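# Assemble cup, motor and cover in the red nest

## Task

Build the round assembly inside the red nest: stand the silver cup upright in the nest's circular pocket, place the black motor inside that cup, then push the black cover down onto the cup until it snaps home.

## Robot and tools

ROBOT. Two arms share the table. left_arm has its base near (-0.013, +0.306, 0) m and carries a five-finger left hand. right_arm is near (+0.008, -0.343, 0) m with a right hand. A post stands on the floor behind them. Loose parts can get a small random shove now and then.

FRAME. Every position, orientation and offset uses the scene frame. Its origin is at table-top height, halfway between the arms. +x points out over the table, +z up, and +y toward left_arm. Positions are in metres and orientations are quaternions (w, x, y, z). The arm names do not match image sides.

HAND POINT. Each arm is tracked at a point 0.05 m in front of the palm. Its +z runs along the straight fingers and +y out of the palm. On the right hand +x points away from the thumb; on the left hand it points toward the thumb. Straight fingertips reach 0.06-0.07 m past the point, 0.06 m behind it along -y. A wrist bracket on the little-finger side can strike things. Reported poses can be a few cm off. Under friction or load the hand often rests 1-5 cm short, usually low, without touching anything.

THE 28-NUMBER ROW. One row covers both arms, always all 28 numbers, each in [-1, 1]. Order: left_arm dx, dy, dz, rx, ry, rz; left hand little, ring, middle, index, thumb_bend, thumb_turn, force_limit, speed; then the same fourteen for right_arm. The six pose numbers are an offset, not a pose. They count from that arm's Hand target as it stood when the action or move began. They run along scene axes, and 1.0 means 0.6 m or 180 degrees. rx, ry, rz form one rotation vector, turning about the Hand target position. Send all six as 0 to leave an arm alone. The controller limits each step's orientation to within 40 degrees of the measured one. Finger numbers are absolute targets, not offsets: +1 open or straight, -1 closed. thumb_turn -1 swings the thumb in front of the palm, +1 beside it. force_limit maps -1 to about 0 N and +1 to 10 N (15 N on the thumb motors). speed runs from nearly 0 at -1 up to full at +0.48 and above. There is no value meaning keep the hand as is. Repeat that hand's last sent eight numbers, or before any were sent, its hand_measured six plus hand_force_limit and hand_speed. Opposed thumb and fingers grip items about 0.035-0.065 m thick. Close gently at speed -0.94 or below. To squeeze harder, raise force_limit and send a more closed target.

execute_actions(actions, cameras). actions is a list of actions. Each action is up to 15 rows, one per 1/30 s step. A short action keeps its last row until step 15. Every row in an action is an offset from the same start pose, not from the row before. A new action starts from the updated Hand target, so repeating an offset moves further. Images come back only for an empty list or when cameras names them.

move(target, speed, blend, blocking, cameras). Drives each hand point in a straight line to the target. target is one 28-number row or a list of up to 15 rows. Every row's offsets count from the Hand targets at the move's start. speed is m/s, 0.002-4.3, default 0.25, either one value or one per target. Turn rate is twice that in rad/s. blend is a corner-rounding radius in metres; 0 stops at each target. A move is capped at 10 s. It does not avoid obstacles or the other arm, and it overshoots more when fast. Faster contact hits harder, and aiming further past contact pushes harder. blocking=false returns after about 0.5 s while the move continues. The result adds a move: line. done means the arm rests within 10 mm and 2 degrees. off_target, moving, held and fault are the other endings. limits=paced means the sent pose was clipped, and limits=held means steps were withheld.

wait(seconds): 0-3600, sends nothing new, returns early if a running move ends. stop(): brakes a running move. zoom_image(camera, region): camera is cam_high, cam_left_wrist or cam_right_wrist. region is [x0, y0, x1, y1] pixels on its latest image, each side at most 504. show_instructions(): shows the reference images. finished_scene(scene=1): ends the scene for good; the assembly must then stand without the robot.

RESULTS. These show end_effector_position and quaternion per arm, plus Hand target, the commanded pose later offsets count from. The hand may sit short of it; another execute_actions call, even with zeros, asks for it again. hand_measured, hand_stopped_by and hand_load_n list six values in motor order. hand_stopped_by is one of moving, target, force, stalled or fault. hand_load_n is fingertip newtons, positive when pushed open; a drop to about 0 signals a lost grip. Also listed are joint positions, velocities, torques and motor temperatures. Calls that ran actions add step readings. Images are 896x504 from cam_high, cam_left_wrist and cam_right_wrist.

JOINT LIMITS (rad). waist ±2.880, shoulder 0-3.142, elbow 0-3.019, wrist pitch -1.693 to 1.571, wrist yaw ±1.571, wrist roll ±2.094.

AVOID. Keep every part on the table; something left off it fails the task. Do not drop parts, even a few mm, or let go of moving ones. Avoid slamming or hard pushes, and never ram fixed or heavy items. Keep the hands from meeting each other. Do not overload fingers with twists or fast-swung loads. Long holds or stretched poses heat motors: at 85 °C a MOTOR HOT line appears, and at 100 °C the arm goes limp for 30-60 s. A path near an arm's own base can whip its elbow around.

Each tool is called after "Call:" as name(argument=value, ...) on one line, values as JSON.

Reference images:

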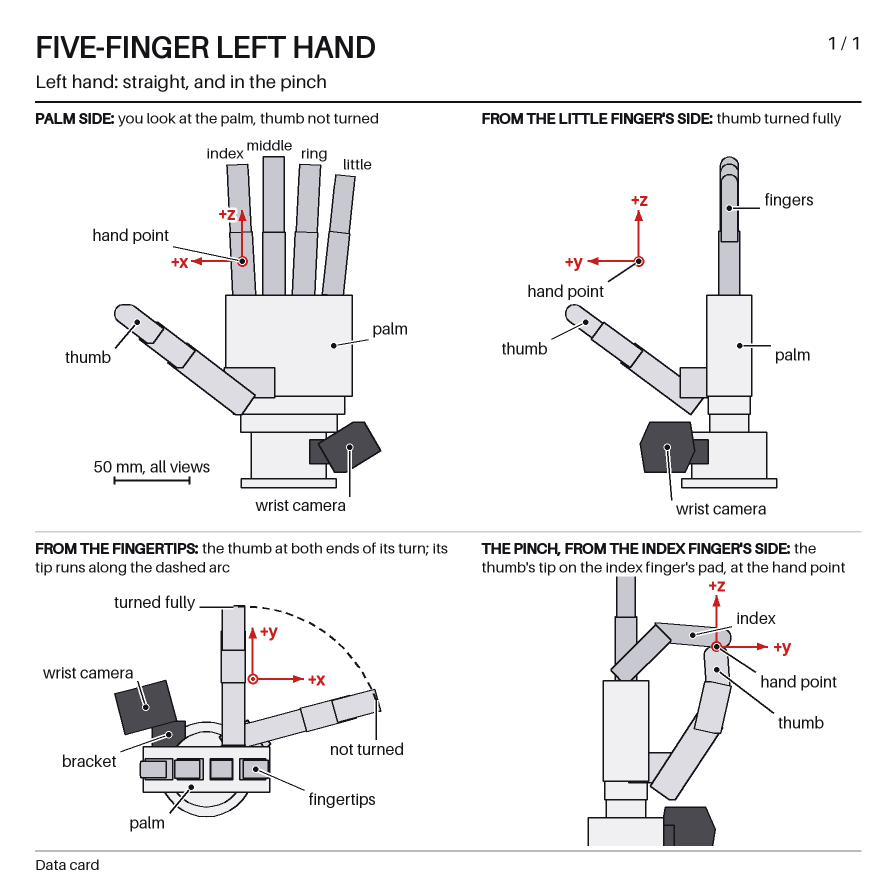

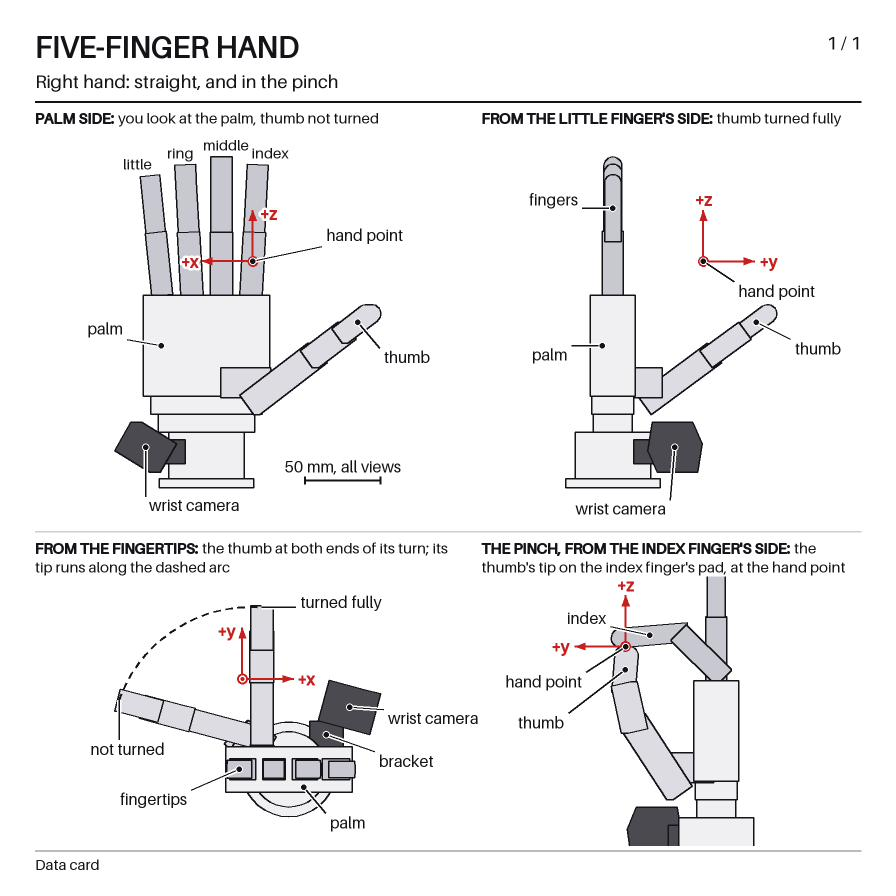

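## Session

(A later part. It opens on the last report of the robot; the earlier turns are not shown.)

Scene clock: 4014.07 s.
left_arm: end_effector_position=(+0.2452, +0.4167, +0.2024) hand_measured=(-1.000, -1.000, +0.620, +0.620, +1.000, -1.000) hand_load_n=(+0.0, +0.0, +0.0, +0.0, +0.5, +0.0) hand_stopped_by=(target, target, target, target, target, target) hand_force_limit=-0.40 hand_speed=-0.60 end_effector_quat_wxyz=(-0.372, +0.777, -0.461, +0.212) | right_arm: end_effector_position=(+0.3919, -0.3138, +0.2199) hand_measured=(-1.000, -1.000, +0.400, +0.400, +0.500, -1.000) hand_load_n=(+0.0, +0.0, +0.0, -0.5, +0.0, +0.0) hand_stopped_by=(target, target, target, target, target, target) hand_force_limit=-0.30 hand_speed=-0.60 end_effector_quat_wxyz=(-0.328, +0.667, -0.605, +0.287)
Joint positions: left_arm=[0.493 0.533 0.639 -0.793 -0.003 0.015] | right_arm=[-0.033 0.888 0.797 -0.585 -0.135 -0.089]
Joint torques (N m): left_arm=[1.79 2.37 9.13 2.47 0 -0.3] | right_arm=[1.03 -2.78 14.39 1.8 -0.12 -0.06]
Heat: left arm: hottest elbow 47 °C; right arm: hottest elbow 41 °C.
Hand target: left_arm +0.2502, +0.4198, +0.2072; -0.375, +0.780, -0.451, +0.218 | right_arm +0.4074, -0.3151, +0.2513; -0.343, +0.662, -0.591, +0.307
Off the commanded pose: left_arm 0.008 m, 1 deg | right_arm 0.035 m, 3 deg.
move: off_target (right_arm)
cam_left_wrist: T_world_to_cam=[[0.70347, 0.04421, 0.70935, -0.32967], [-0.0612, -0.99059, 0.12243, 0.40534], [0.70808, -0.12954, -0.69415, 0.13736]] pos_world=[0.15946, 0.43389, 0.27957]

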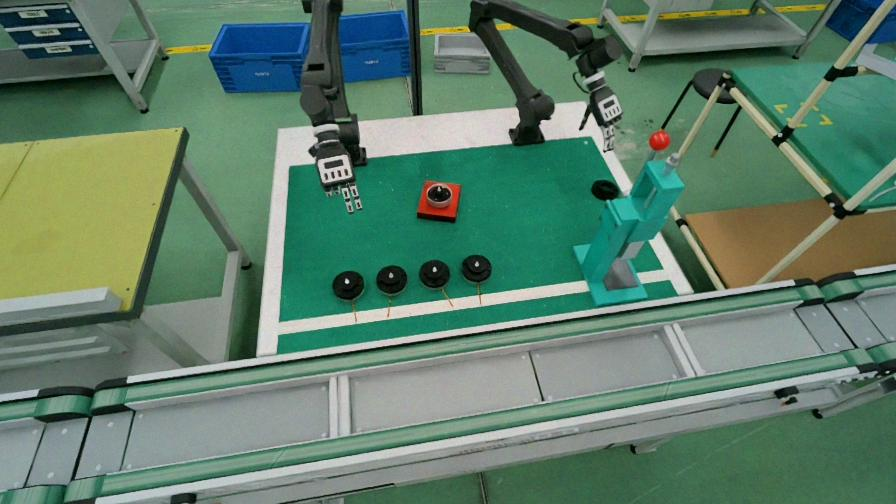

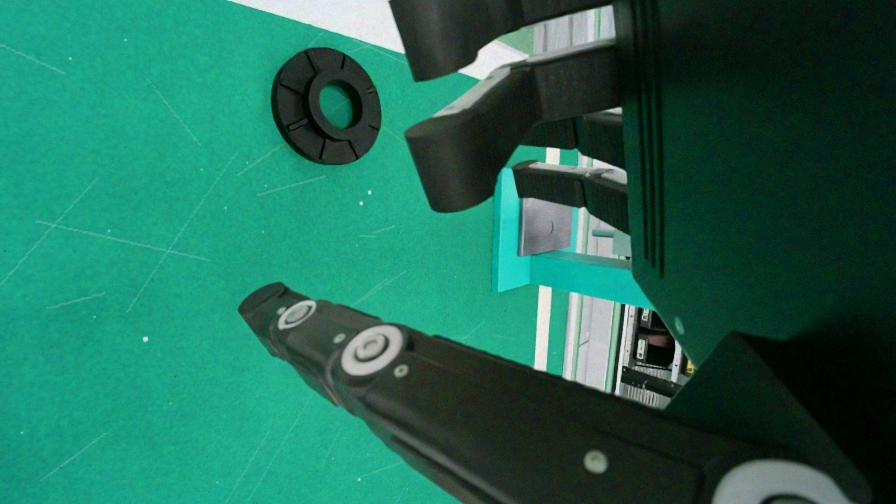

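Call:
move(target=[0.103,0.132,-0.1333,0,0,0.0167,-1,-1,0.35,0.35,1,-1,-0.4,-0.6,0,0,0,0,0,0,-1,-1,0.4,0.4,0.5,-1,-0.3,-0.6], speed=0.12, cameras=["cam_left_wrist", "cam_high"])

Scene clock: 4176.53 s.
left_arm: end_effector_position=(+0.3095, +0.4906, +0.1212) hand_measured=(-1.000, -1.000, +0.350, +0.350, +1.000, -1.000) hand_load_n=(+0.0, +0.5, +0.0, +0.0, +0.0, +0.0) hand_stopped_by=(target, target, target, target, target, target) hand_force_limit=-0.40 hand_speed=-0.60 end_effector_quat_wxyz=(-0.365, +0.801, -0.428, +0.206) | right_arm: end_effector_position=(+0.3919, -0.3138, +0.2199) hand_measured=(-1.000, -1.000, +0.400, +0.400, +0.500, -1.000) hand_load_n=(+0.5, +0.0, +0.0, -0.5, +0.0, +0.0) hand_stopped_by=(target, target, target, target, target, target) hand_force_limit=-0.30 hand_speed=-0.60 end_effector_quat_wxyz=(-0.328, +0.667, -0.605, +0.287)
Joint positions: left_arm=[0.607 0.921 0.573 -0.359 0.046 0.016] | right_arm=[-0.033 0.888 0.797 -0.585 -0.135 -0.089]
Joint torques (N m): left_arm=[2.02 -1.55 8.38 2.82 0.13 0.12] | right_arm=[1.03 -2.73 14.38 1.8 -0.11 -0.06]
Motor temperatures (°C): left_arm=[28 30 47 29 32 27] | right_arm=[30 30 47 30 28 29]
Heat: left arm: hottest elbow 47 °C; right arm: hottest elbow 47 °C.
Hand target: left_arm +0.3120, +0.4990, +0.1272; -0.381, +0.792, -0.430, +0.208 | right_arm +0.4074, -0.3151, +0.2513; -0.343, +0.662, -0.591, +0.307
Off the commanded pose: left_arm 0.011 m, 2 deg | right_arm 0.035 m, 3 deg.
move: off_target (left_arm)
cam_left_wrist: T_world_to_cam=[[0.69751, 0.12242, 0.70604, -0.35669], [0.01298, -0.9873, 0.15836, 0.46342], [0.71645, -0.10129, -0.69024, 0.02802]] pos_world=[0.2227, 0.50404, 0.19779]
Images, in order (width x height): cam_high 896x504, cam_left_wrist 896x504.

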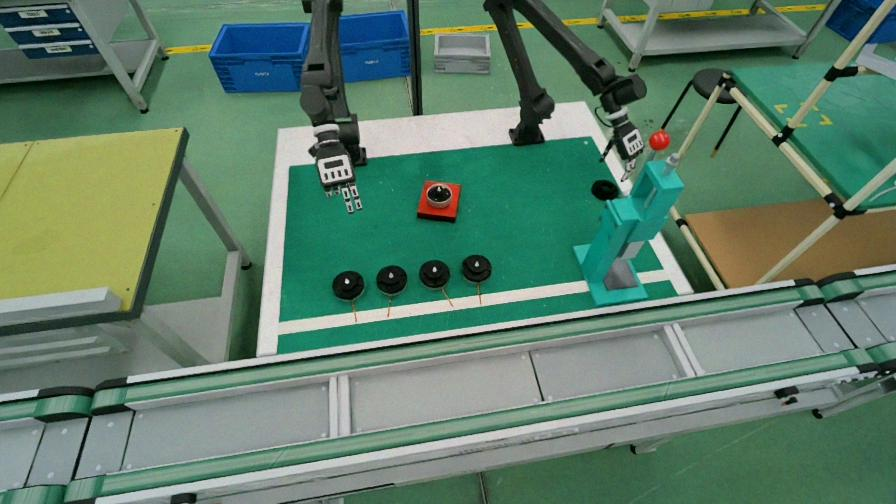

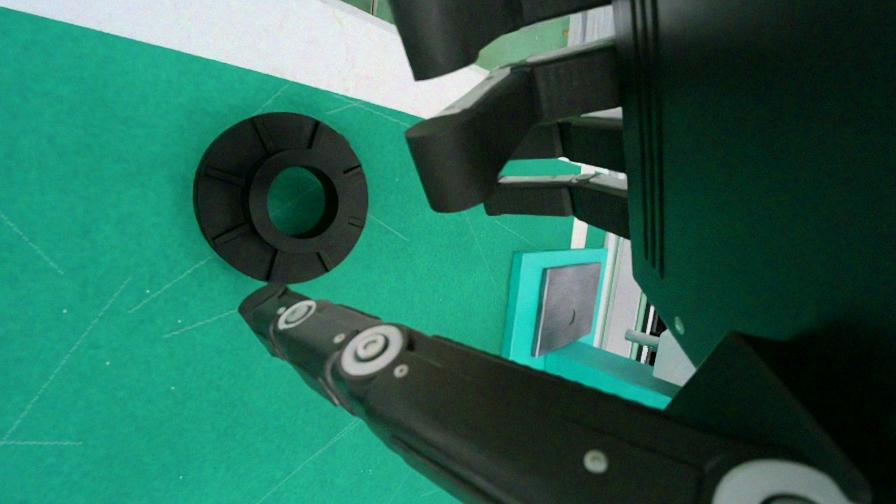

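Call:
zoom_image(camera="cam_left_wrist", region=[185, 100, 385, 300])

Scaled by 2.520 from the camera's image (finer frame: 1280x720).

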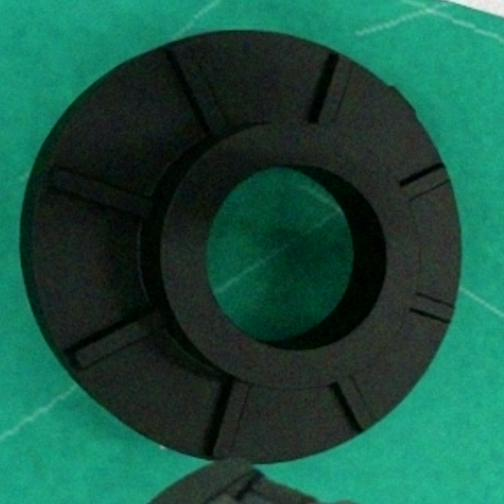

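Call:
move(target=[-0.0017,0.003,-0.077,0,0,0,-1,-1,0.35,0.35,1,-1,-0.4,-0.6,0,0,0,0,0,0,-1,-1,0.4,0.4,0.5,-1,-0.3,-0.6], speed=0.08, cameras=["cam_left_wrist"])

Call:
zoom_image(camera="cam_left_wrist", region=[100, 150, 400, 450])

Scene clock: 4217.03 s.
left_arm: end_effector_position=(+0.3087, +0.4916, +0.0762) hand_measured=(-1.000, -1.000, +0.350, +0.350, +1.000, -1.000) hand_load_n=(+0.0, +0.0, +0.0, +0.0, +0.0, +0.0) hand_stopped_by=(target, target, target, target, target, target) hand_force_limit=-0.40 hand_speed=-0.60 end_effector_quat_wxyz=(-0.366, +0.800, -0.428, +0.207) | right_arm: end_effector_position=(+0.3919, -0.3138, +0.2199) hand_measured=(-1.000, -1.000, +0.400, +0.400, +0.500, -1.000) hand_load_n=(+0.0, +0.0, +0.0, +0.0, +0.0, +0.0) hand_stopped_by=(target, target, target, target, target, target) hand_force_limit=-0.30 hand_speed=-0.60 end_effector_quat_wxyz=(-0.328, +0.667, -0.605, +0.287)
Joint positions: left_arm=[0.613 0.995 0.481 -0.19 0.052 0.021] | right_arm=[-0.033 0.888 0.797 -0.585 -0.135 -0.089]
Joint torques (N m): left_arm=[2.26 -1.67 7.77 2.91 0.12 0.11] | right_arm=[1.08 -2.73 14.38 1.78 -0.12 -0.06]
Heat: left arm: hottest elbow 45 °C; right arm: hottest elbow 48 °C.
Hand target: left_arm +0.3110, +0.5008, +0.0810; -0.381, +0.792, -0.430, +0.208 | right_arm +0.4074, -0.3151, +0.2513; -0.343, +0.662, -0.591, +0.307
Off the commanded pose: left_arm 0.011 m, 2 deg | right_arm 0.035 m, 3 deg.
move: off_target (left_arm)
cam_left_wrist: T_world_to_cam=[[0.69561, 0.12026, 0.70828, -0.32298], [0.01105, -0.98756, 0.15684, 0.47248], [0.71833, -0.10127, -0.68829, -0.003]] pos_world=[0.22161, 0.50514, 0.15259]

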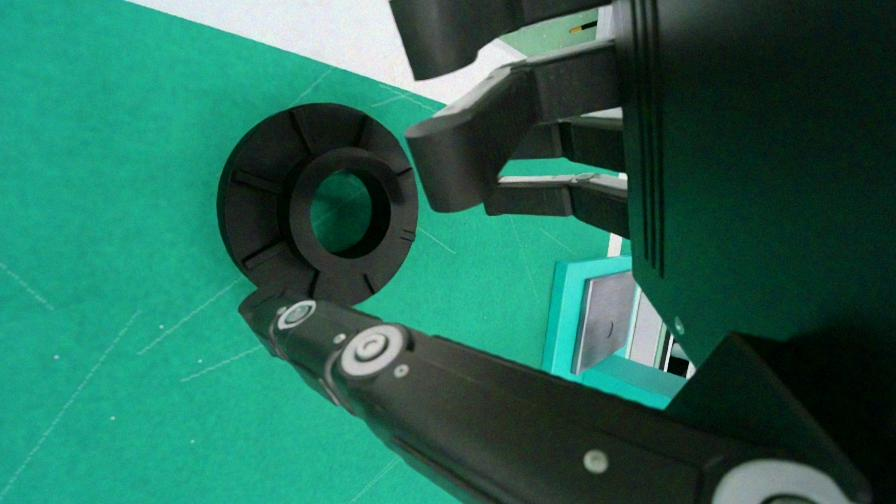

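Scaled by 1.680 from the camera's image (finer frame: 1280x720).

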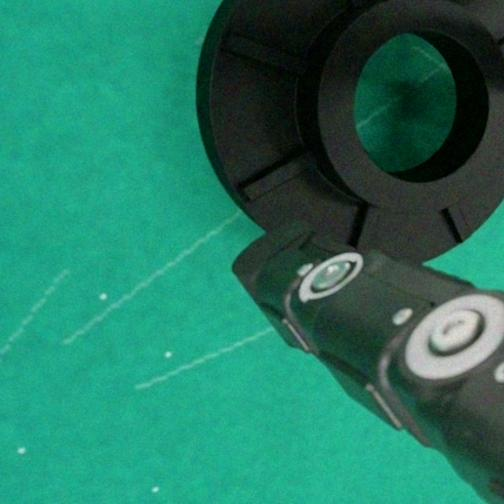

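Call:
move(target=[-0.003,0.0075,-0.027,0,0,0,-1,-1,0.35,0.35,1,-1,-0.4,-0.6,0,0,0,0,0,0,-1,-1,0.4,0.4,0.5,-1,-0.3,-0.6], speed=0.05, cameras=["cam_left_wrist"])

Call:
zoom_image(camera="cam_left_wrist", region=[200, 80, 460, 340])

Scene clock: 4266.27 s.
left_arm: end_effector_position=(+0.3071, +0.4964, +0.0602) hand_measured=(-1.000, -1.000, +0.350, +0.350, +1.000, -1.000) hand_load_n=(+0.0, +0.5, +0.0, +0.0, +0.0, +0.0) hand_stopped_by=(target, target, target, target, target, target) hand_force_limit=-0.40 hand_speed=-0.60 end_effector_quat_wxyz=(-0.366, +0.800, -0.427, +0.207) | right_arm: end_effector_position=(+0.3919, -0.3138, +0.2199) hand_measured=(-1.000, -1.000, +0.400, +0.400, +0.500, -1.000) hand_load_n=(+0.0, +0.0, +0.0, +0.0, +0.0, +0.0) hand_stopped_by=(target, target, target, target, target, target) hand_force_limit=-0.30 hand_speed=-0.60 end_effector_quat_wxyz=(-0.328, +0.667, -0.605, +0.287)
Joint positions: left_arm=[0.632 1.036 0.455 -0.122 0.066 0.032] | right_arm=[-0.033 0.888 0.797 -0.585 -0.135 -0.089]
Joint torques (N m): left_arm=[1.79 -1.79 7.53 2.89 0.14 0.11] | right_arm=[1.08 -2.84 14.38 1.77 -0.12 -0.06]
Heat: left arm: hottest elbow 45 °C; right arm: hottest elbow 48 °C.
Hand target: left_arm +0.3092, +0.5053, +0.0648; -0.381, +0.792, -0.430, +0.208 | right_arm +0.4074, -0.3151, +0.2513; -0.343, +0.662, -0.591, +0.307
Off the commanded pose: left_arm 0.010 m, 2 deg | right_arm 0.035 m, 3 deg.
move: done
cam_left_wrist: T_world_to_cam=[[0.69481, 0.12107, 0.70893, -0.31128], [0.0118, -0.98752, 0.15708, 0.47944], [0.7191, -0.10078, -0.68756, -0.01291]] pos_world=[0.21991, 0.50984, 0.13649]

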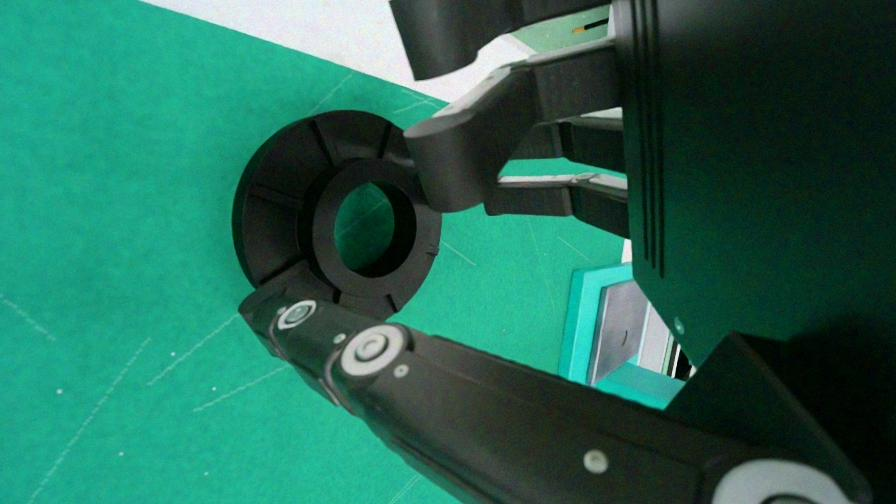

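Scaled by 1.938 from the camera's image (finer frame: 1280x720).

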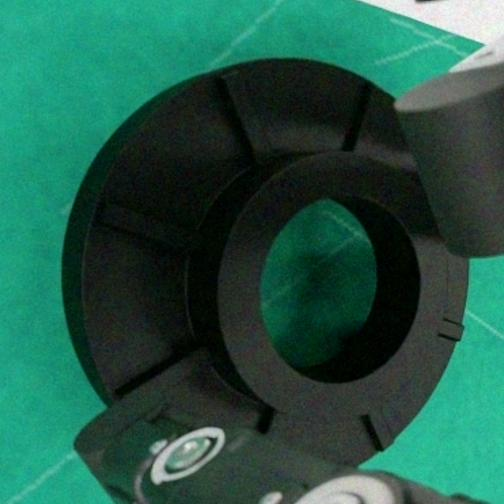

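Call:
move(target=[0,0,-0.022,0,0,0,-1,-1,0.35,0.35,1,-1,-0.4,-0.6,0,0,0,0,0,0,-1,-1,0.4,0.4,0.5,-1,-0.3,-0.6], speed=0.04, cameras=["cam_left_wrist"])

Call:
zoom_image(camera="cam_left_wrist", region=[200, 80, 480, 360])

Scene clock: 4303.60 s.
left_arm: end_effector_position=(+0.3073, +0.4966, +0.0477) hand_measured=(-1.000, -1.000, +0.350, +0.350, +1.000, -1.000) hand_load_n=(+0.0, +0.0, +0.0, +0.0, +0.0, +0.0) hand_stopped_by=(target, target, target, target, target, target) hand_force_limit=-0.40 hand_speed=-0.60 end_effector_quat_wxyz=(-0.367, +0.800, -0.427, +0.208) | right_arm: end_effector_position=(+0.3919, -0.3138, +0.2199) hand_measured=(-1.000, -1.000, +0.400, +0.400, +0.500, -1.000) hand_load_n=(+0.0, +0.0, +0.0, +0.0, +0.0, +0.0) hand_stopped_by=(target, target, target, target, target, target) hand_force_limit=-0.30 hand_speed=-0.60 end_effector_quat_wxyz=(-0.328, +0.667, -0.605, +0.287)
Joint positions: left_arm=[0.632 1.068 0.434 -0.067 0.066 0.032] | right_arm=[-0.033 0.888 0.797 -0.585 -0.135 -0.089]
Joint torques (N m): left_arm=[2.14 -1.73 7.25 2.91 0.11 0.13] | right_arm=[1.08 -2.73 14.38 1.81 -0.11 -0.07]
Heat: left arm: hottest elbow 44 °C; right arm: hottest elbow 48 °C.
Hand target: left_arm +0.3092, +0.5053, +0.0516; -0.381, +0.792, -0.430, +0.208 | right_arm +0.4074, -0.3151, +0.2513; -0.343, +0.662, -0.591, +0.307
Off the commanded pose: left_arm 0.010 m, 2 deg | right_arm 0.035 m, 3 deg.
move: done
cam_left_wrist: T_world_to_cam=[[0.69395, 0.12041, 0.70989, -0.3021], [0.01166, -0.98767, 0.15613, 0.48174], [0.71993, -0.10007, -0.68679, -0.02234]] pos_world=[0.22011, 0.50994, 0.12389]

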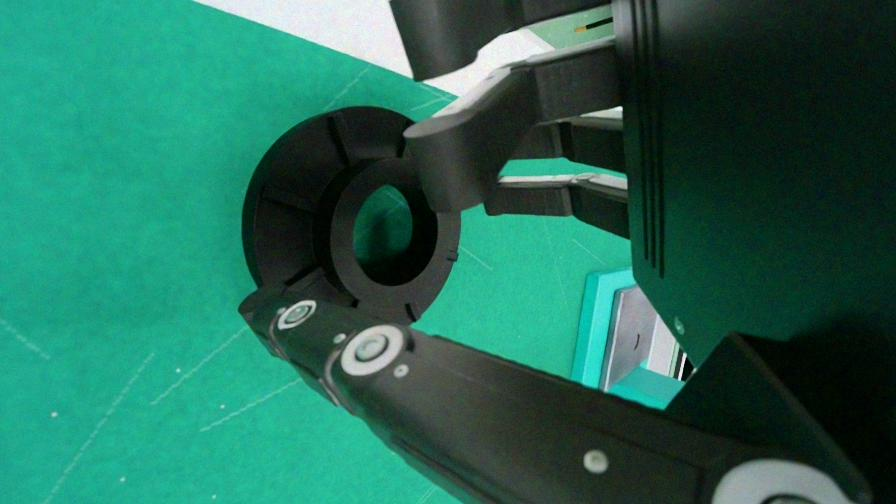

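Scaled by 1.800 from the camera's image (finer frame: 1280x720).

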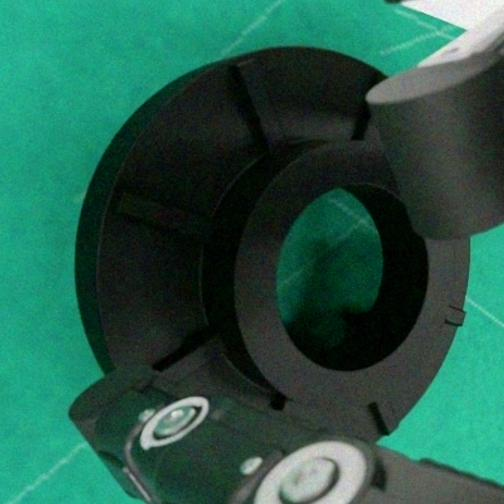

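Call:
move(target=[0,0,0,0,0,0,-1,-1,-0.3,-0.3,1,-1,-0.3,-0.92,0,0,0,0,0,0,-1,-1,0.4,0.4,0.5,-1,-0.3,-0.6], speed=0.04, cameras=["cam_left_wrist"])

Call:
zoom_image(camera="cam_left_wrist", region=[200, 80, 480, 360])

Scene clock: 4317.17 s.
left_arm: end_effector_position=(+0.3076, +0.5012, +0.0497) hand_measured=(-1.000, -1.000, -0.300, -0.300, +1.000, -1.000) hand_load_n=(+0.0, +0.0, +1.5, +0.0, +0.0, +0.5) hand_stopped_by=(target, target, target, target, target, target) hand_force_limit=-0.30 hand_speed=-0.92 end_effector_quat_wxyz=(-0.373, +0.799, -0.423, +0.208) | right_arm: end_effector_position=(+0.3919, -0.3138, +0.2199) hand_measured=(-1.000, -1.000, +0.400, +0.400, +0.500, -1.000) hand_load_n=(+0.0, +0.0, +0.0, +0.0, +0.0, +0.0) hand_stopped_by=(target, target, target, target, target, target) hand_force_limit=-0.30 hand_speed=-0.60 end_effector_quat_wxyz=(-0.328, +0.667, -0.605, +0.287)
Joint positions: left_arm=[0.641 1.068 0.434 -0.055 0.066 0.033] | right_arm=[-0.033 0.888 0.797 -0.585 -0.135 -0.089]
Joint torques (N m): left_arm=[2.14 -1.96 7.31 2.41 0.14 0.08] | right_arm=[1.14 -2.84 14.39 1.81 -0.12 -0.06]
Heat: left arm: hottest elbow 44 °C; right arm: hottest elbow 49 °C.
Hand target: left_arm +0.3092, +0.5053, +0.0516; -0.381, +0.792, -0.430, +0.208 | right_arm +0.4074, -0.3151, +0.2513; -0.343, +0.662, -0.591, +0.307
Off the commanded pose: left_arm 0.005 m, 1 deg | right_arm 0.035 m, 3 deg.
move: done
cam_left_wrist: T_world_to_cam=[[0.68645, 0.12005, 0.7172, -0.30208], [0.01838, -0.98883, 0.14793, 0.48486], [0.72694, -0.08836, -0.68099, -0.02896]] pos_world=[0.2195, 0.51315, 0.12521]

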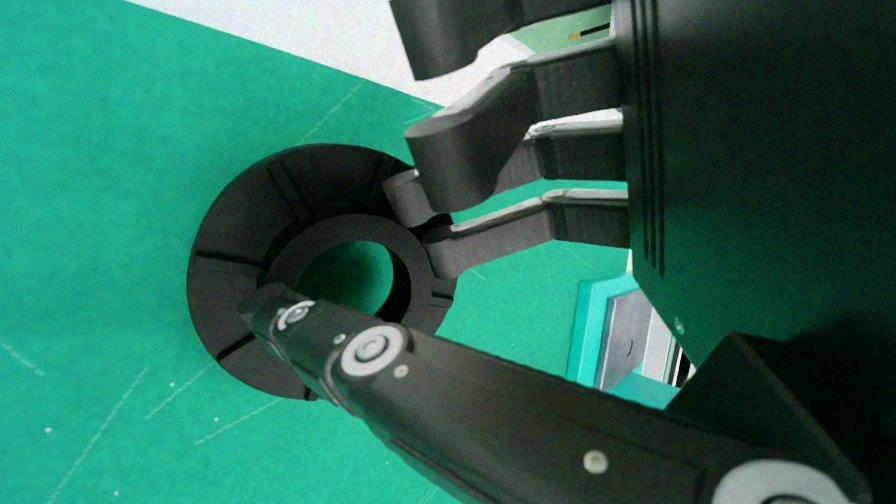

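Scaled by 1.800 from the camera's image (finer frame: 1280x720).

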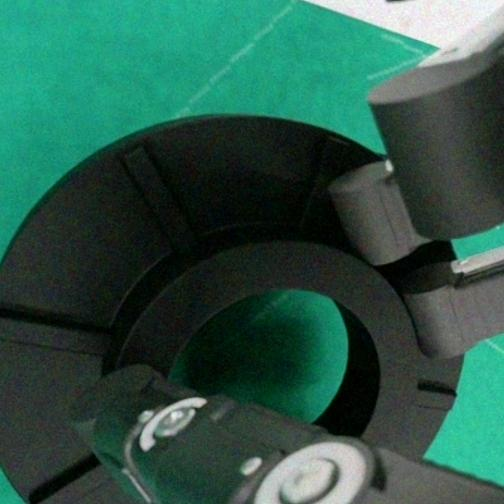

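Call:
wait(seconds=0.2, cameras=["cam_high", "cam_left_wrist"])

Call:
zoom_image(camera="cam_high", region=[570, 150, 650, 220])

Scene clock: 4351.47 s.
left_arm: end_effector_position=(+0.3076, +0.5012, +0.0497) hand_measured=(-1.000, -1.000, -0.300, -0.300, +1.000, -1.000) hand_load_n=(+0.0, +0.0, +1.5, +0.0, +0.0, +0.0) hand_stopped_by=(target, target, target, target, target, target) hand_force_limit=-0.30 hand_speed=-0.92 end_effector_quat_wxyz=(-0.373, +0.799, -0.423, +0.208) | right_arm: end_effector_position=(+0.3919, -0.3138, +0.2199) hand_measured=(-1.000, -1.000, +0.400, +0.400, +0.500, -1.000) hand_load_n=(+0.0, +0.0, +0.0, +0.0, +0.0, +0.0) hand_stopped_by=(target, target, target, target, target, target) hand_force_limit=-0.30 hand_speed=-0.60 end_effector_quat_wxyz=(-0.328, +0.667, -0.605, +0.287)
Joint positions: left_arm=[0.641 1.068 0.434 -0.055 0.066 0.033] | right_arm=[-0.033 0.888 0.797 -0.585 -0.135 -0.089]
Joint torques (N m): left_arm=[1.96 -1.85 7.32 2.52 0.15 0.12] | right_arm=[1.08 -2.78 14.37 1.78 -0.12 -0.06]
Heat: left arm: hottest elbow 43 °C; right arm: hottest elbow 49 °C.
Hand target: left_arm +0.3092, +0.5053, +0.0516; -0.381, +0.792, -0.430, +0.208 | right_arm +0.4074, -0.3151, +0.2513; -0.343, +0.662, -0.591, +0.307
Off the commanded pose: left_arm 0.005 m, 1 deg | right_arm 0.035 m, 3 deg.
wait: 0.20 s; at rest from the start
cam_left_wrist: T_world_to_cam=[[0.68645, 0.12005, 0.7172, -0.30208], [0.01838, -0.98883, 0.14793, 0.48486], [0.72694, -0.08836, -0.68099, -0.02896]] pos_world=[0.2195, 0.51315, 0.12521]

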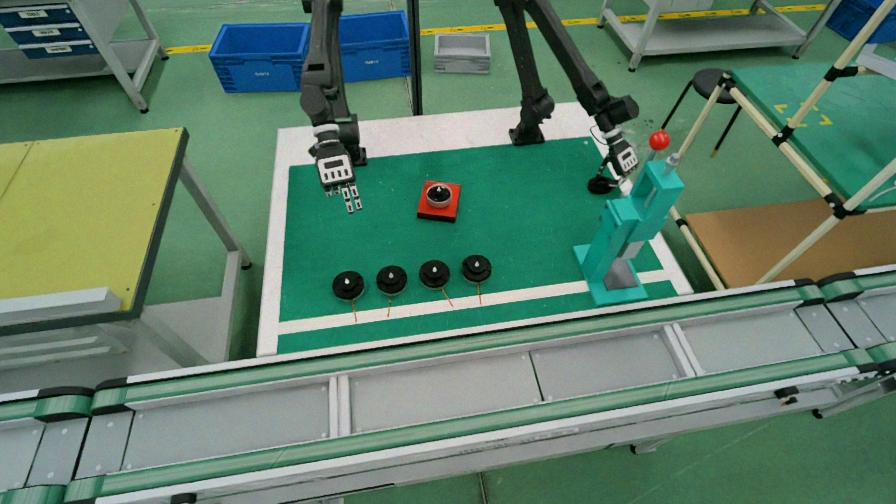

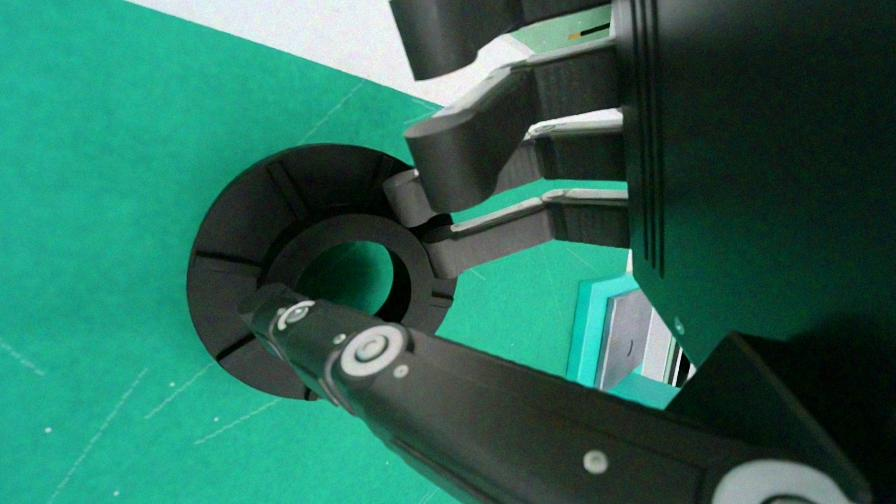

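Scaled by 6.300 from the camera's image (finer frame: 1280x720).

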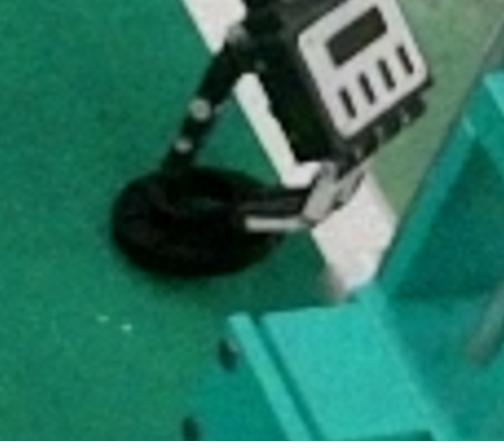

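Call:
move(target=[0,0,0,0,0,0,-1,-1,0.05,0.05,1,-1,-0.3,-0.9,0,0,0,0,0,0,-1,-1,0.4,0.4,0.5,-1,-0.3,-0.6], speed=0.04, cameras=["cam_high", "cam_left_wrist"])

Call:
zoom_image(camera="cam_left_wrist", region=[180, 120, 480, 420])

Call:
zoom_image(camera="cam_high", region=[570, 150, 650, 220])

Scene clock: 4375.73 s.
left_arm: end_effector_position=(+0.3091, +0.4988, +0.0497) hand_measured=(-1.000, -1.000, +0.050, +0.050, +1.000, -1.000) hand_load_n=(+0.0, +0.0, +0.0, +0.0, +0.0, +0.0) hand_stopped_by=(target, target, target, target, target, target) hand_force_limit=-0.30 hand_speed=-0.90 end_effector_quat_wxyz=(-0.372, +0.797, -0.426, +0.209) | right_arm: end_effector_position=(+0.3919, -0.3138, +0.2199) hand_measured=(-1.000, -1.000, +0.400, +0.400, +0.500, -1.000) hand_load_n=(+0.0, +0.0, +0.0, +0.0, +0.0, +0.0) hand_stopped_by=(target, target, target, target, target, target) hand_force_limit=-0.30 hand_speed=-0.60 end_effector_quat_wxyz=(-0.328, +0.667, -0.605, +0.287)
Joint positions: left_arm=[0.633 1.068 0.434 -0.055 0.066 0.033] | right_arm=[-0.033 0.888 0.797 -0.585 -0.135 -0.089]
Joint torques (N m): left_arm=[2.26 -2.02 7.34 2.48 0.13 0.11] | right_arm=[0.97 -2.84 14.38 1.83 -0.12 -0.06]
Heat: left arm: hottest elbow 43 °C; right arm: hottest elbow 49 °C.
Hand target: left_arm +0.3092, +0.5053, +0.0516; -0.381, +0.792, -0.430, +0.208 | right_arm +0.4074, -0.3151, +0.2513; -0.343, +0.662, -0.591, +0.307
Off the commanded pose: left_arm 0.007 m, 1 deg | right_arm 0.035 m, 3 deg.
move: done
cam_left_wrist: T_world_to_cam=[[0.68737, 0.11476, 0.71718, -0.30048], [0.0108, -0.98894, 0.1479, 0.48489], [0.72623, -0.09391, -0.68101, -0.02728]] pos_world=[0.22112, 0.51145, 0.12521]

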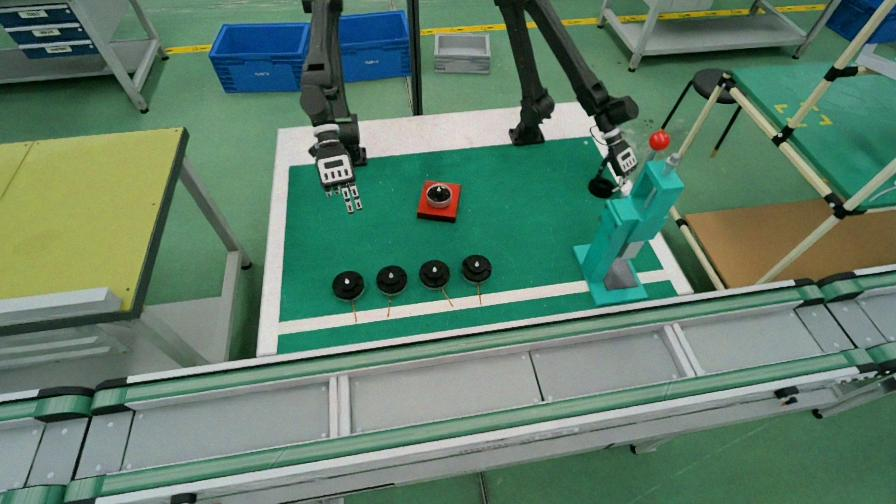

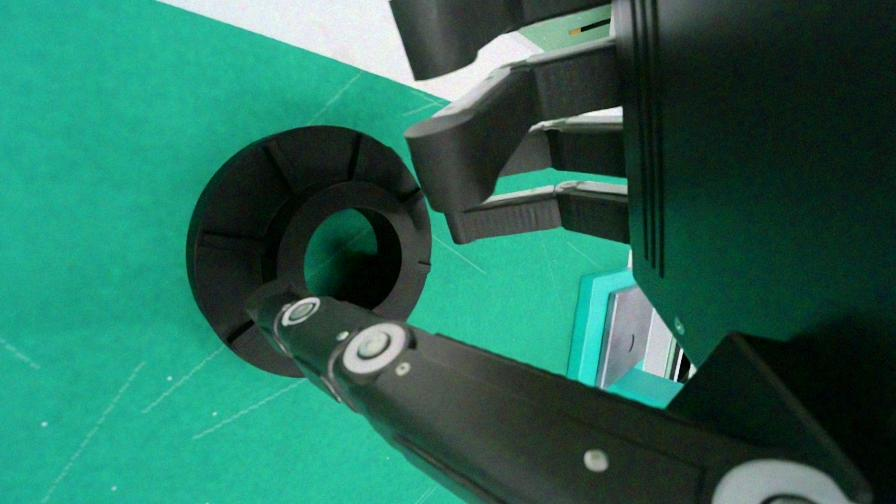

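Scaled by 1.680 from the camera's image (finer frame: 1280x720).

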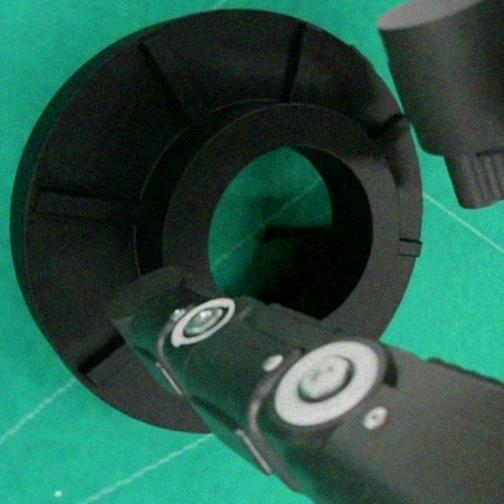

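Scaled by 6.300 from the camera's image (finer frame: 1280x720).

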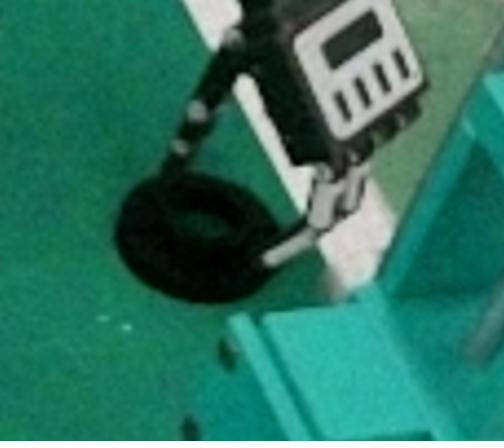

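Call:
move(target=[-0.004,-0.003,-0.0,0,0,0,-1,-1,0.3,0.3,1,-1,-0.3,-0.7,0,0,0,0,0,0,-1,-1,0.4,0.4,0.5,-1,-0.3,-0.6], speed=0.04)

Call:
move(target=[0,0,-0.018,0,0,0,-1,-1,0.3,0.3,1,-1,-0.3,-0.7,0,0,0,0,0,0,-1,-1,0.4,0.4,0.5,-1,-0.3,-0.6], speed=0.03, cameras=["cam_left_wrist"])

Call:
zoom_image(camera="cam_left_wrist", region=[180, 120, 480, 420])

Scene clock: 4425.67 s.
left_arm: end_effector_position=(+0.3069, +0.4971, +0.0468) hand_measured=(-1.000, -1.000, +0.300, +0.300, +1.000, -1.000) hand_load_n=(+0.0, +0.0, +0.0, +0.0, +0.0, +0.0) hand_stopped_by=(target, target, target, target, target, target) hand_force_limit=-0.30 hand_speed=-0.70 end_effector_quat_wxyz=(-0.370, +0.799, -0.427, +0.208) | right_arm: end_effector_position=(+0.3919, -0.3138, +0.2199) hand_measured=(-1.000, -1.000, +0.400, +0.400, +0.500, -1.000) hand_load_n=(+0.0, +0.0, +0.0, +0.0, +0.0, +0.0) hand_stopped_by=(target, target, target, target, target, target) hand_force_limit=-0.30 hand_speed=-0.60 end_effector_quat_wxyz=(-0.328, +0.667, -0.605, +0.287)
Joint positions: left_arm=[0.633 1.068 0.427 -0.055 0.066 0.033] | right_arm=[-0.033 0.888 0.797 -0.585 -0.135 -0.089]
Joint torques (N m): left_arm=[1.96 -2.67 7.16 2.29 0.11 0.12] | right_arm=[1.14 -2.9 14.37 1.81 -0.12 -0.07]
Heat: left arm: hottest elbow 43 °C; right arm: hottest elbow 49 °C.
Hand target: left_arm +0.3068, +0.5035, +0.0516; -0.381, +0.792, -0.430, +0.208 | right_arm +0.4074, -0.3151, +0.2513; -0.343, +0.662, -0.591, +0.307
Off the commanded pose: left_arm 0.008 m, 2 deg | right_arm 0.035 m, 3 deg.
move: done

Scene clock: 4426.67 s.
left_arm: end_effector_position=(+0.3048, +0.4955, +0.0371) hand_measured=(-1.000, -1.000, +0.300, +0.300, +1.000, -1.000) hand_load_n=(+0.0, +0.0, +0.0, +0.0, +0.0, +0.0) hand_stopped_by=(target, target, target, target, target, target) hand_force_limit=-0.30 hand_speed=-0.70 end_effector_quat_wxyz=(-0.367, +0.800, -0.427, +0.207) | right_arm: end_effector_position=(+0.3919, -0.3138, +0.2199) hand_measured=(-1.000, -1.000, +0.400, +0.400, +0.500, -1.000) hand_load_n=(+0.0, +0.5, +0.0, +0.0, +0.0, +0.0) hand_stopped_by=(target, target, target, target, target, target) hand_force_limit=-0.30 hand_speed=-0.60 end_effector_quat_wxyz=(-0.328, +0.667, -0.605, +0.287)
Joint positions: left_arm=[0.633 1.088 0.411 -0.024 0.066 0.033] | right_arm=[-0.033 0.888 0.797 -0.585 -0.135 -0.089]
Joint torques (N m): left_arm=[2.2 -1.9 7.1 2.88 0.1 0.11] | right_arm=[1.03 -2.73 14.38 1.78 -0.11 -0.06]
Heat: left arm: hottest elbow 43 °C; right arm: hottest elbow 49 °C.
Hand target: left_arm +0.3068, +0.5035, +0.0408; -0.381, +0.792, -0.430, +0.208 | right_arm +0.4074, -0.3151, +0.2513; -0.343, +0.662, -0.591, +0.307
Off the commanded pose: left_arm 0.009 m, 2 deg | right_arm 0.035 m, 3 deg.
move: done
cam_left_wrist: T_world_to_cam=[[0.69432, 0.12006, 0.70959, -0.29256], [0.01222, -0.98781, 0.15518, 0.4823], [0.71957, -0.09907, -0.68732, -0.02831]] pos_world=[0.2176, 0.50874, 0.1133]

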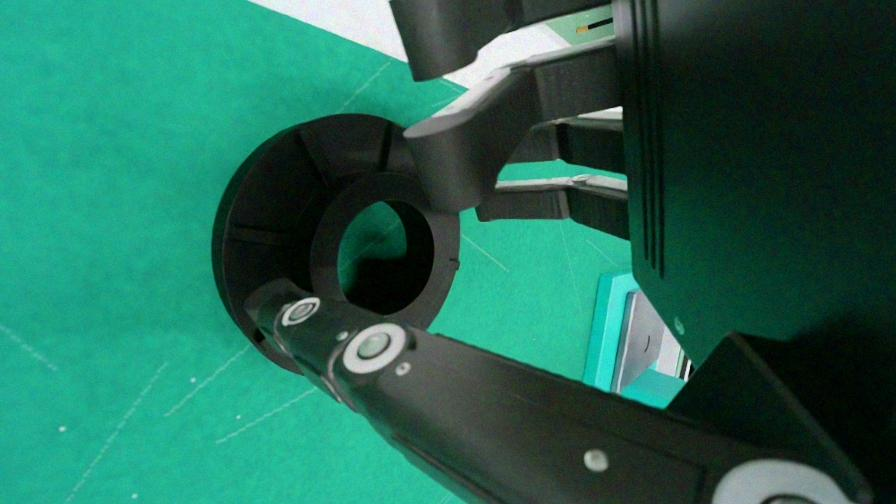

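Scaled by 1.680 from the camera's image (finer frame: 1280x720).

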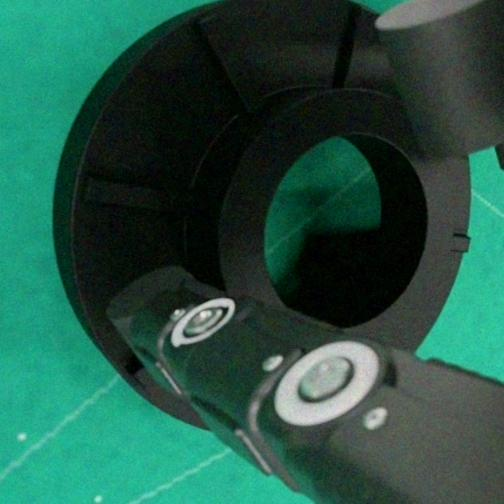

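Call:
move(target=[0.001,-0.001,-0.014,0,0,0,-1,-1,0.3,0.3,1,-1,-0.3,-0.7,0,0,0,0,0,0,-1,-1,0.4,0.4,0.5,-1,-0.3,-0.6], speed=0.02, cameras=["cam_left_wrist", "cam_high"])

Call:
zoom_image(camera="cam_left_wrist", region=[180, 120, 480, 420])

Call:
zoom_image(camera="cam_high", region=[570, 150, 650, 220])

Scene clock: 4454.03 s.
left_arm: end_effector_position=(+0.3076, +0.4972, +0.0350) hand_measured=(-1.000, -1.000, +0.300, +0.300, +1.000, -1.000) hand_load_n=(+0.0, +0.0, +0.0, +0.0, +0.0, +0.0) hand_stopped_by=(target, target, target, target, target, target) hand_force_limit=-0.30 hand_speed=-0.70 end_effector_quat_wxyz=(-0.372, +0.797, -0.426, +0.212) | right_arm: end_effector_position=(+0.3919, -0.3138, +0.2199) hand_measured=(-1.000, -1.000, +0.400, +0.400, +0.500, -1.000) hand_load_n=(+0.0, +0.0, +0.0, -0.5, +0.0, +0.0) hand_stopped_by=(target, target, target, target, target, target) hand_force_limit=-0.30 hand_speed=-0.60 end_effector_quat_wxyz=(-0.328, +0.667, -0.605, +0.287)
Joint positions: left_arm=[0.636 1.104 0.404 0.011 0.074 0.033] | right_arm=[-0.033 0.888 0.797 -0.585 -0.135 -0.089]
Joint torques (N m): left_arm=[1.73 -1.32 6.52 3 0.02 0.11] | right_arm=[1.08 -2.73 14.39 1.78 -0.12 -0.06]
Heat: left arm: hottest elbow 43 °C; right arm: hottest elbow 49 °C.
Hand target: left_arm +0.3074, +0.5029, +0.0324; -0.381, +0.792, -0.430, +0.208 | right_arm +0.4074, -0.3151, +0.2513; -0.343, +0.662, -0.591, +0.307
Off the commanded pose: left_arm 0.006 m, 1 deg | right_arm 0.035 m, 3 deg.
move: done
cam_left_wrist: T_world_to_cam=[[0.68469, 0.11489, 0.71972, -0.28804], [0.00731, -0.98853, 0.15084, 0.4863], [0.7288, -0.09802, -0.67768, -0.03535]] pos_world=[0.21943, 0.51035, 0.11]
Images, in order (width x height): cam_high 896x504, cam_left_wrist 896x504.

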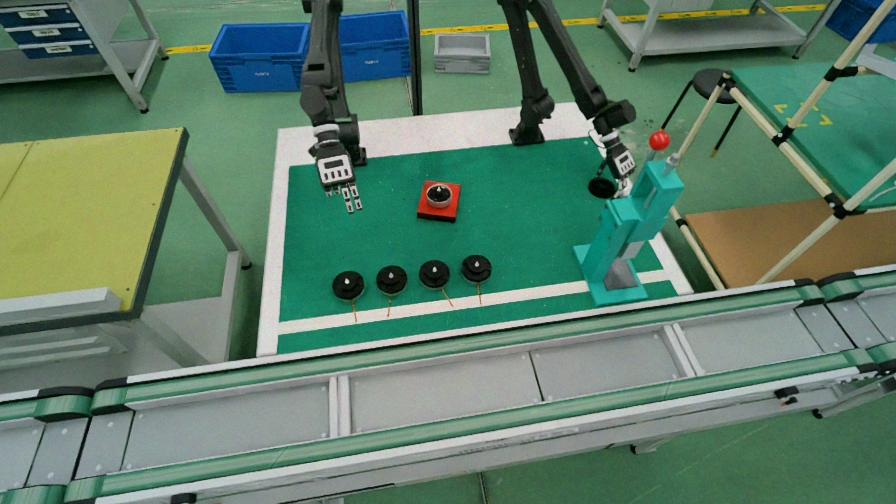

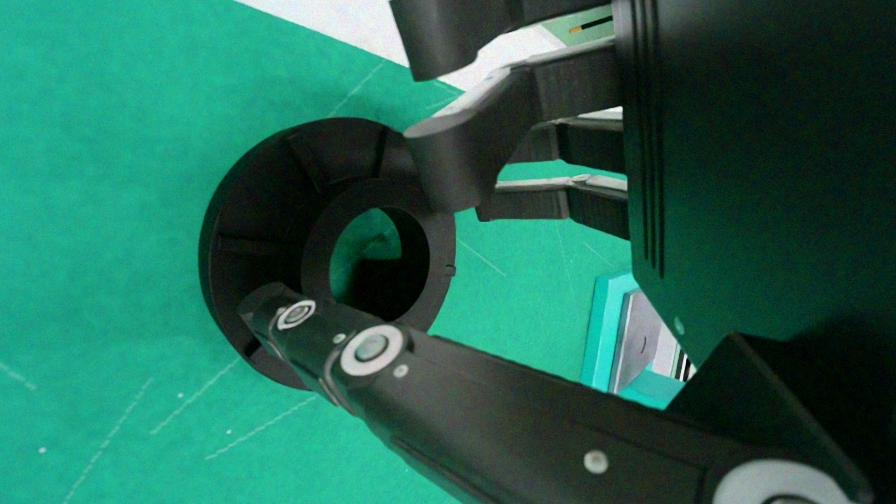

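Scaled by 1.680 from the camera's image (finer frame: 1280x720).

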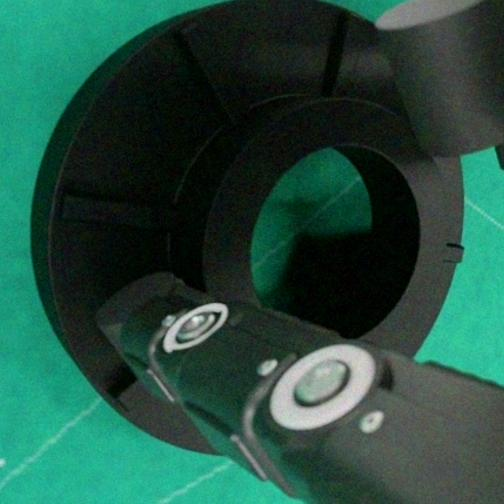

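Scaled by 6.300 from the camera's image (finer frame: 1280x720).

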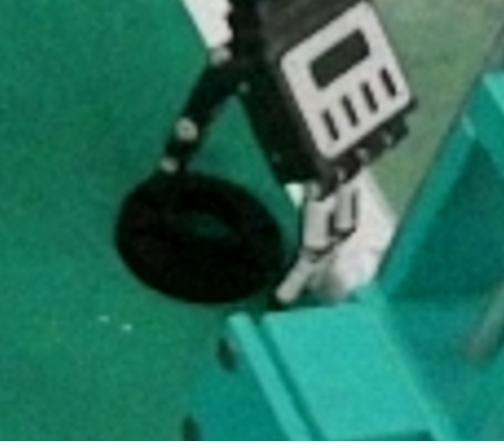

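Call:
move(target=[0.0025,-0.004,0.008,0,0,0,-1,-1,0.05,0.05,1,-1,-0.3,-0.9,0,0,0,0,0,0,-1,-1,0.4,0.4,0.5,-1,-0.3,-0.6], speed=0.02, cameras=["cam_left_wrist"])

Call:
zoom_image(camera="cam_left_wrist", region=[180, 120, 480, 420])

Scene clock: 4493.53 s.
left_arm: end_effector_position=(+0.3077, +0.4977, +0.0359) hand_measured=(-1.000, -1.000, +0.126, +0.050, +1.000, -1.000) hand_load_n=(+0.0, +0.0, +2.5, +1.0, +0.5, +0.5) hand_stopped_by=(target, target, force, target, target, target) hand_force_limit=-0.30 hand_speed=-0.90 end_effector_quat_wxyz=(-0.374, +0.796, -0.426, +0.211) | right_arm: end_effector_position=(+0.3919, -0.3138, +0.2199) hand_measured=(-1.000, -1.000, +0.400, +0.400, +0.500, -1.000) hand_load_n=(+0.0, +0.0, +0.0, +0.0, +0.0, +0.5) hand_stopped_by=(target, target, target, target, target, target) hand_force_limit=-0.30 hand_speed=-0.60 end_effector_quat_wxyz=(-0.328, +0.667, -0.605, +0.287)
Joint positions: left_arm=[0.635 1.101 0.404 0.011 0.069 0.033] | right_arm=[-0.033 0.888 0.797 -0.585 -0.135 -0.089]
Joint torques (N m): left_arm=[0.91 -1.96 6.91 2.24 -0.15 0.04] | right_arm=[1.03 -2.78 14.39 1.78 -0.11 -0.06]
Motor temperatures (°C): left_arm=[28 30 42 29 32 27] | right_arm=[30 30 50 30 28 29]
Heat: left arm: hottest elbow 42 °C; right arm: hottest elbow 50 °C.
Hand target: left_arm +0.3089, +0.5005, +0.0372; -0.381, +0.792, -0.430, +0.208 | right_arm +0.4074, -0.3151, +0.2513; -0.343, +0.662, -0.591, +0.307
Off the commanded pose: left_arm 0.003 m, 1 deg | right_arm 0.035 m, 3 deg.
move: done
cam_left_wrist: T_world_to_cam=[[0.68399, 0.11328, 0.72064, -0.28789], [0.00924, -0.98914, 0.14671, 0.48649], [0.72943, -0.09369, -0.6776, -0.03702]] pos_world=[0.21942, 0.51035, 0.11101]

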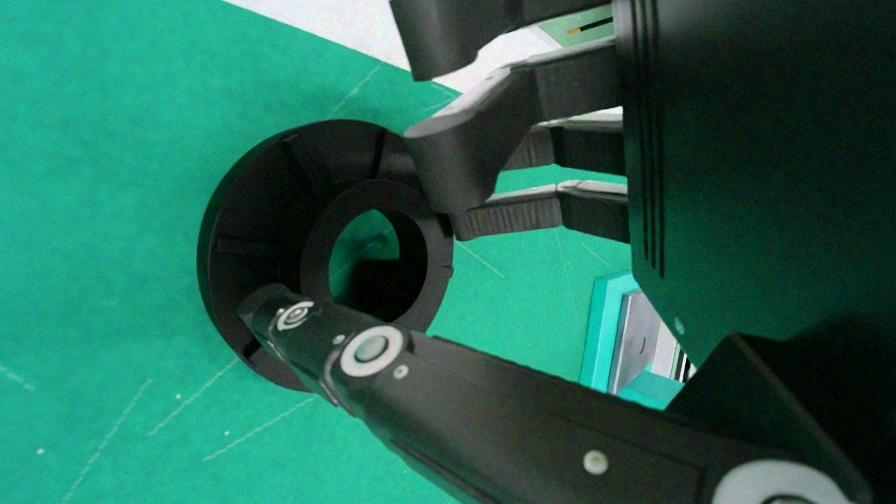

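Scaled by 1.680 from the camera's image (finer frame: 1280x720).

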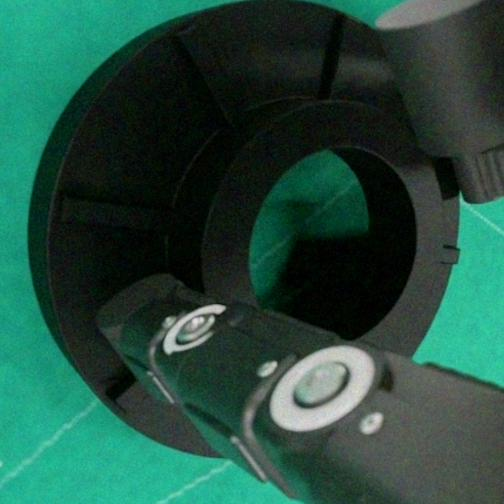

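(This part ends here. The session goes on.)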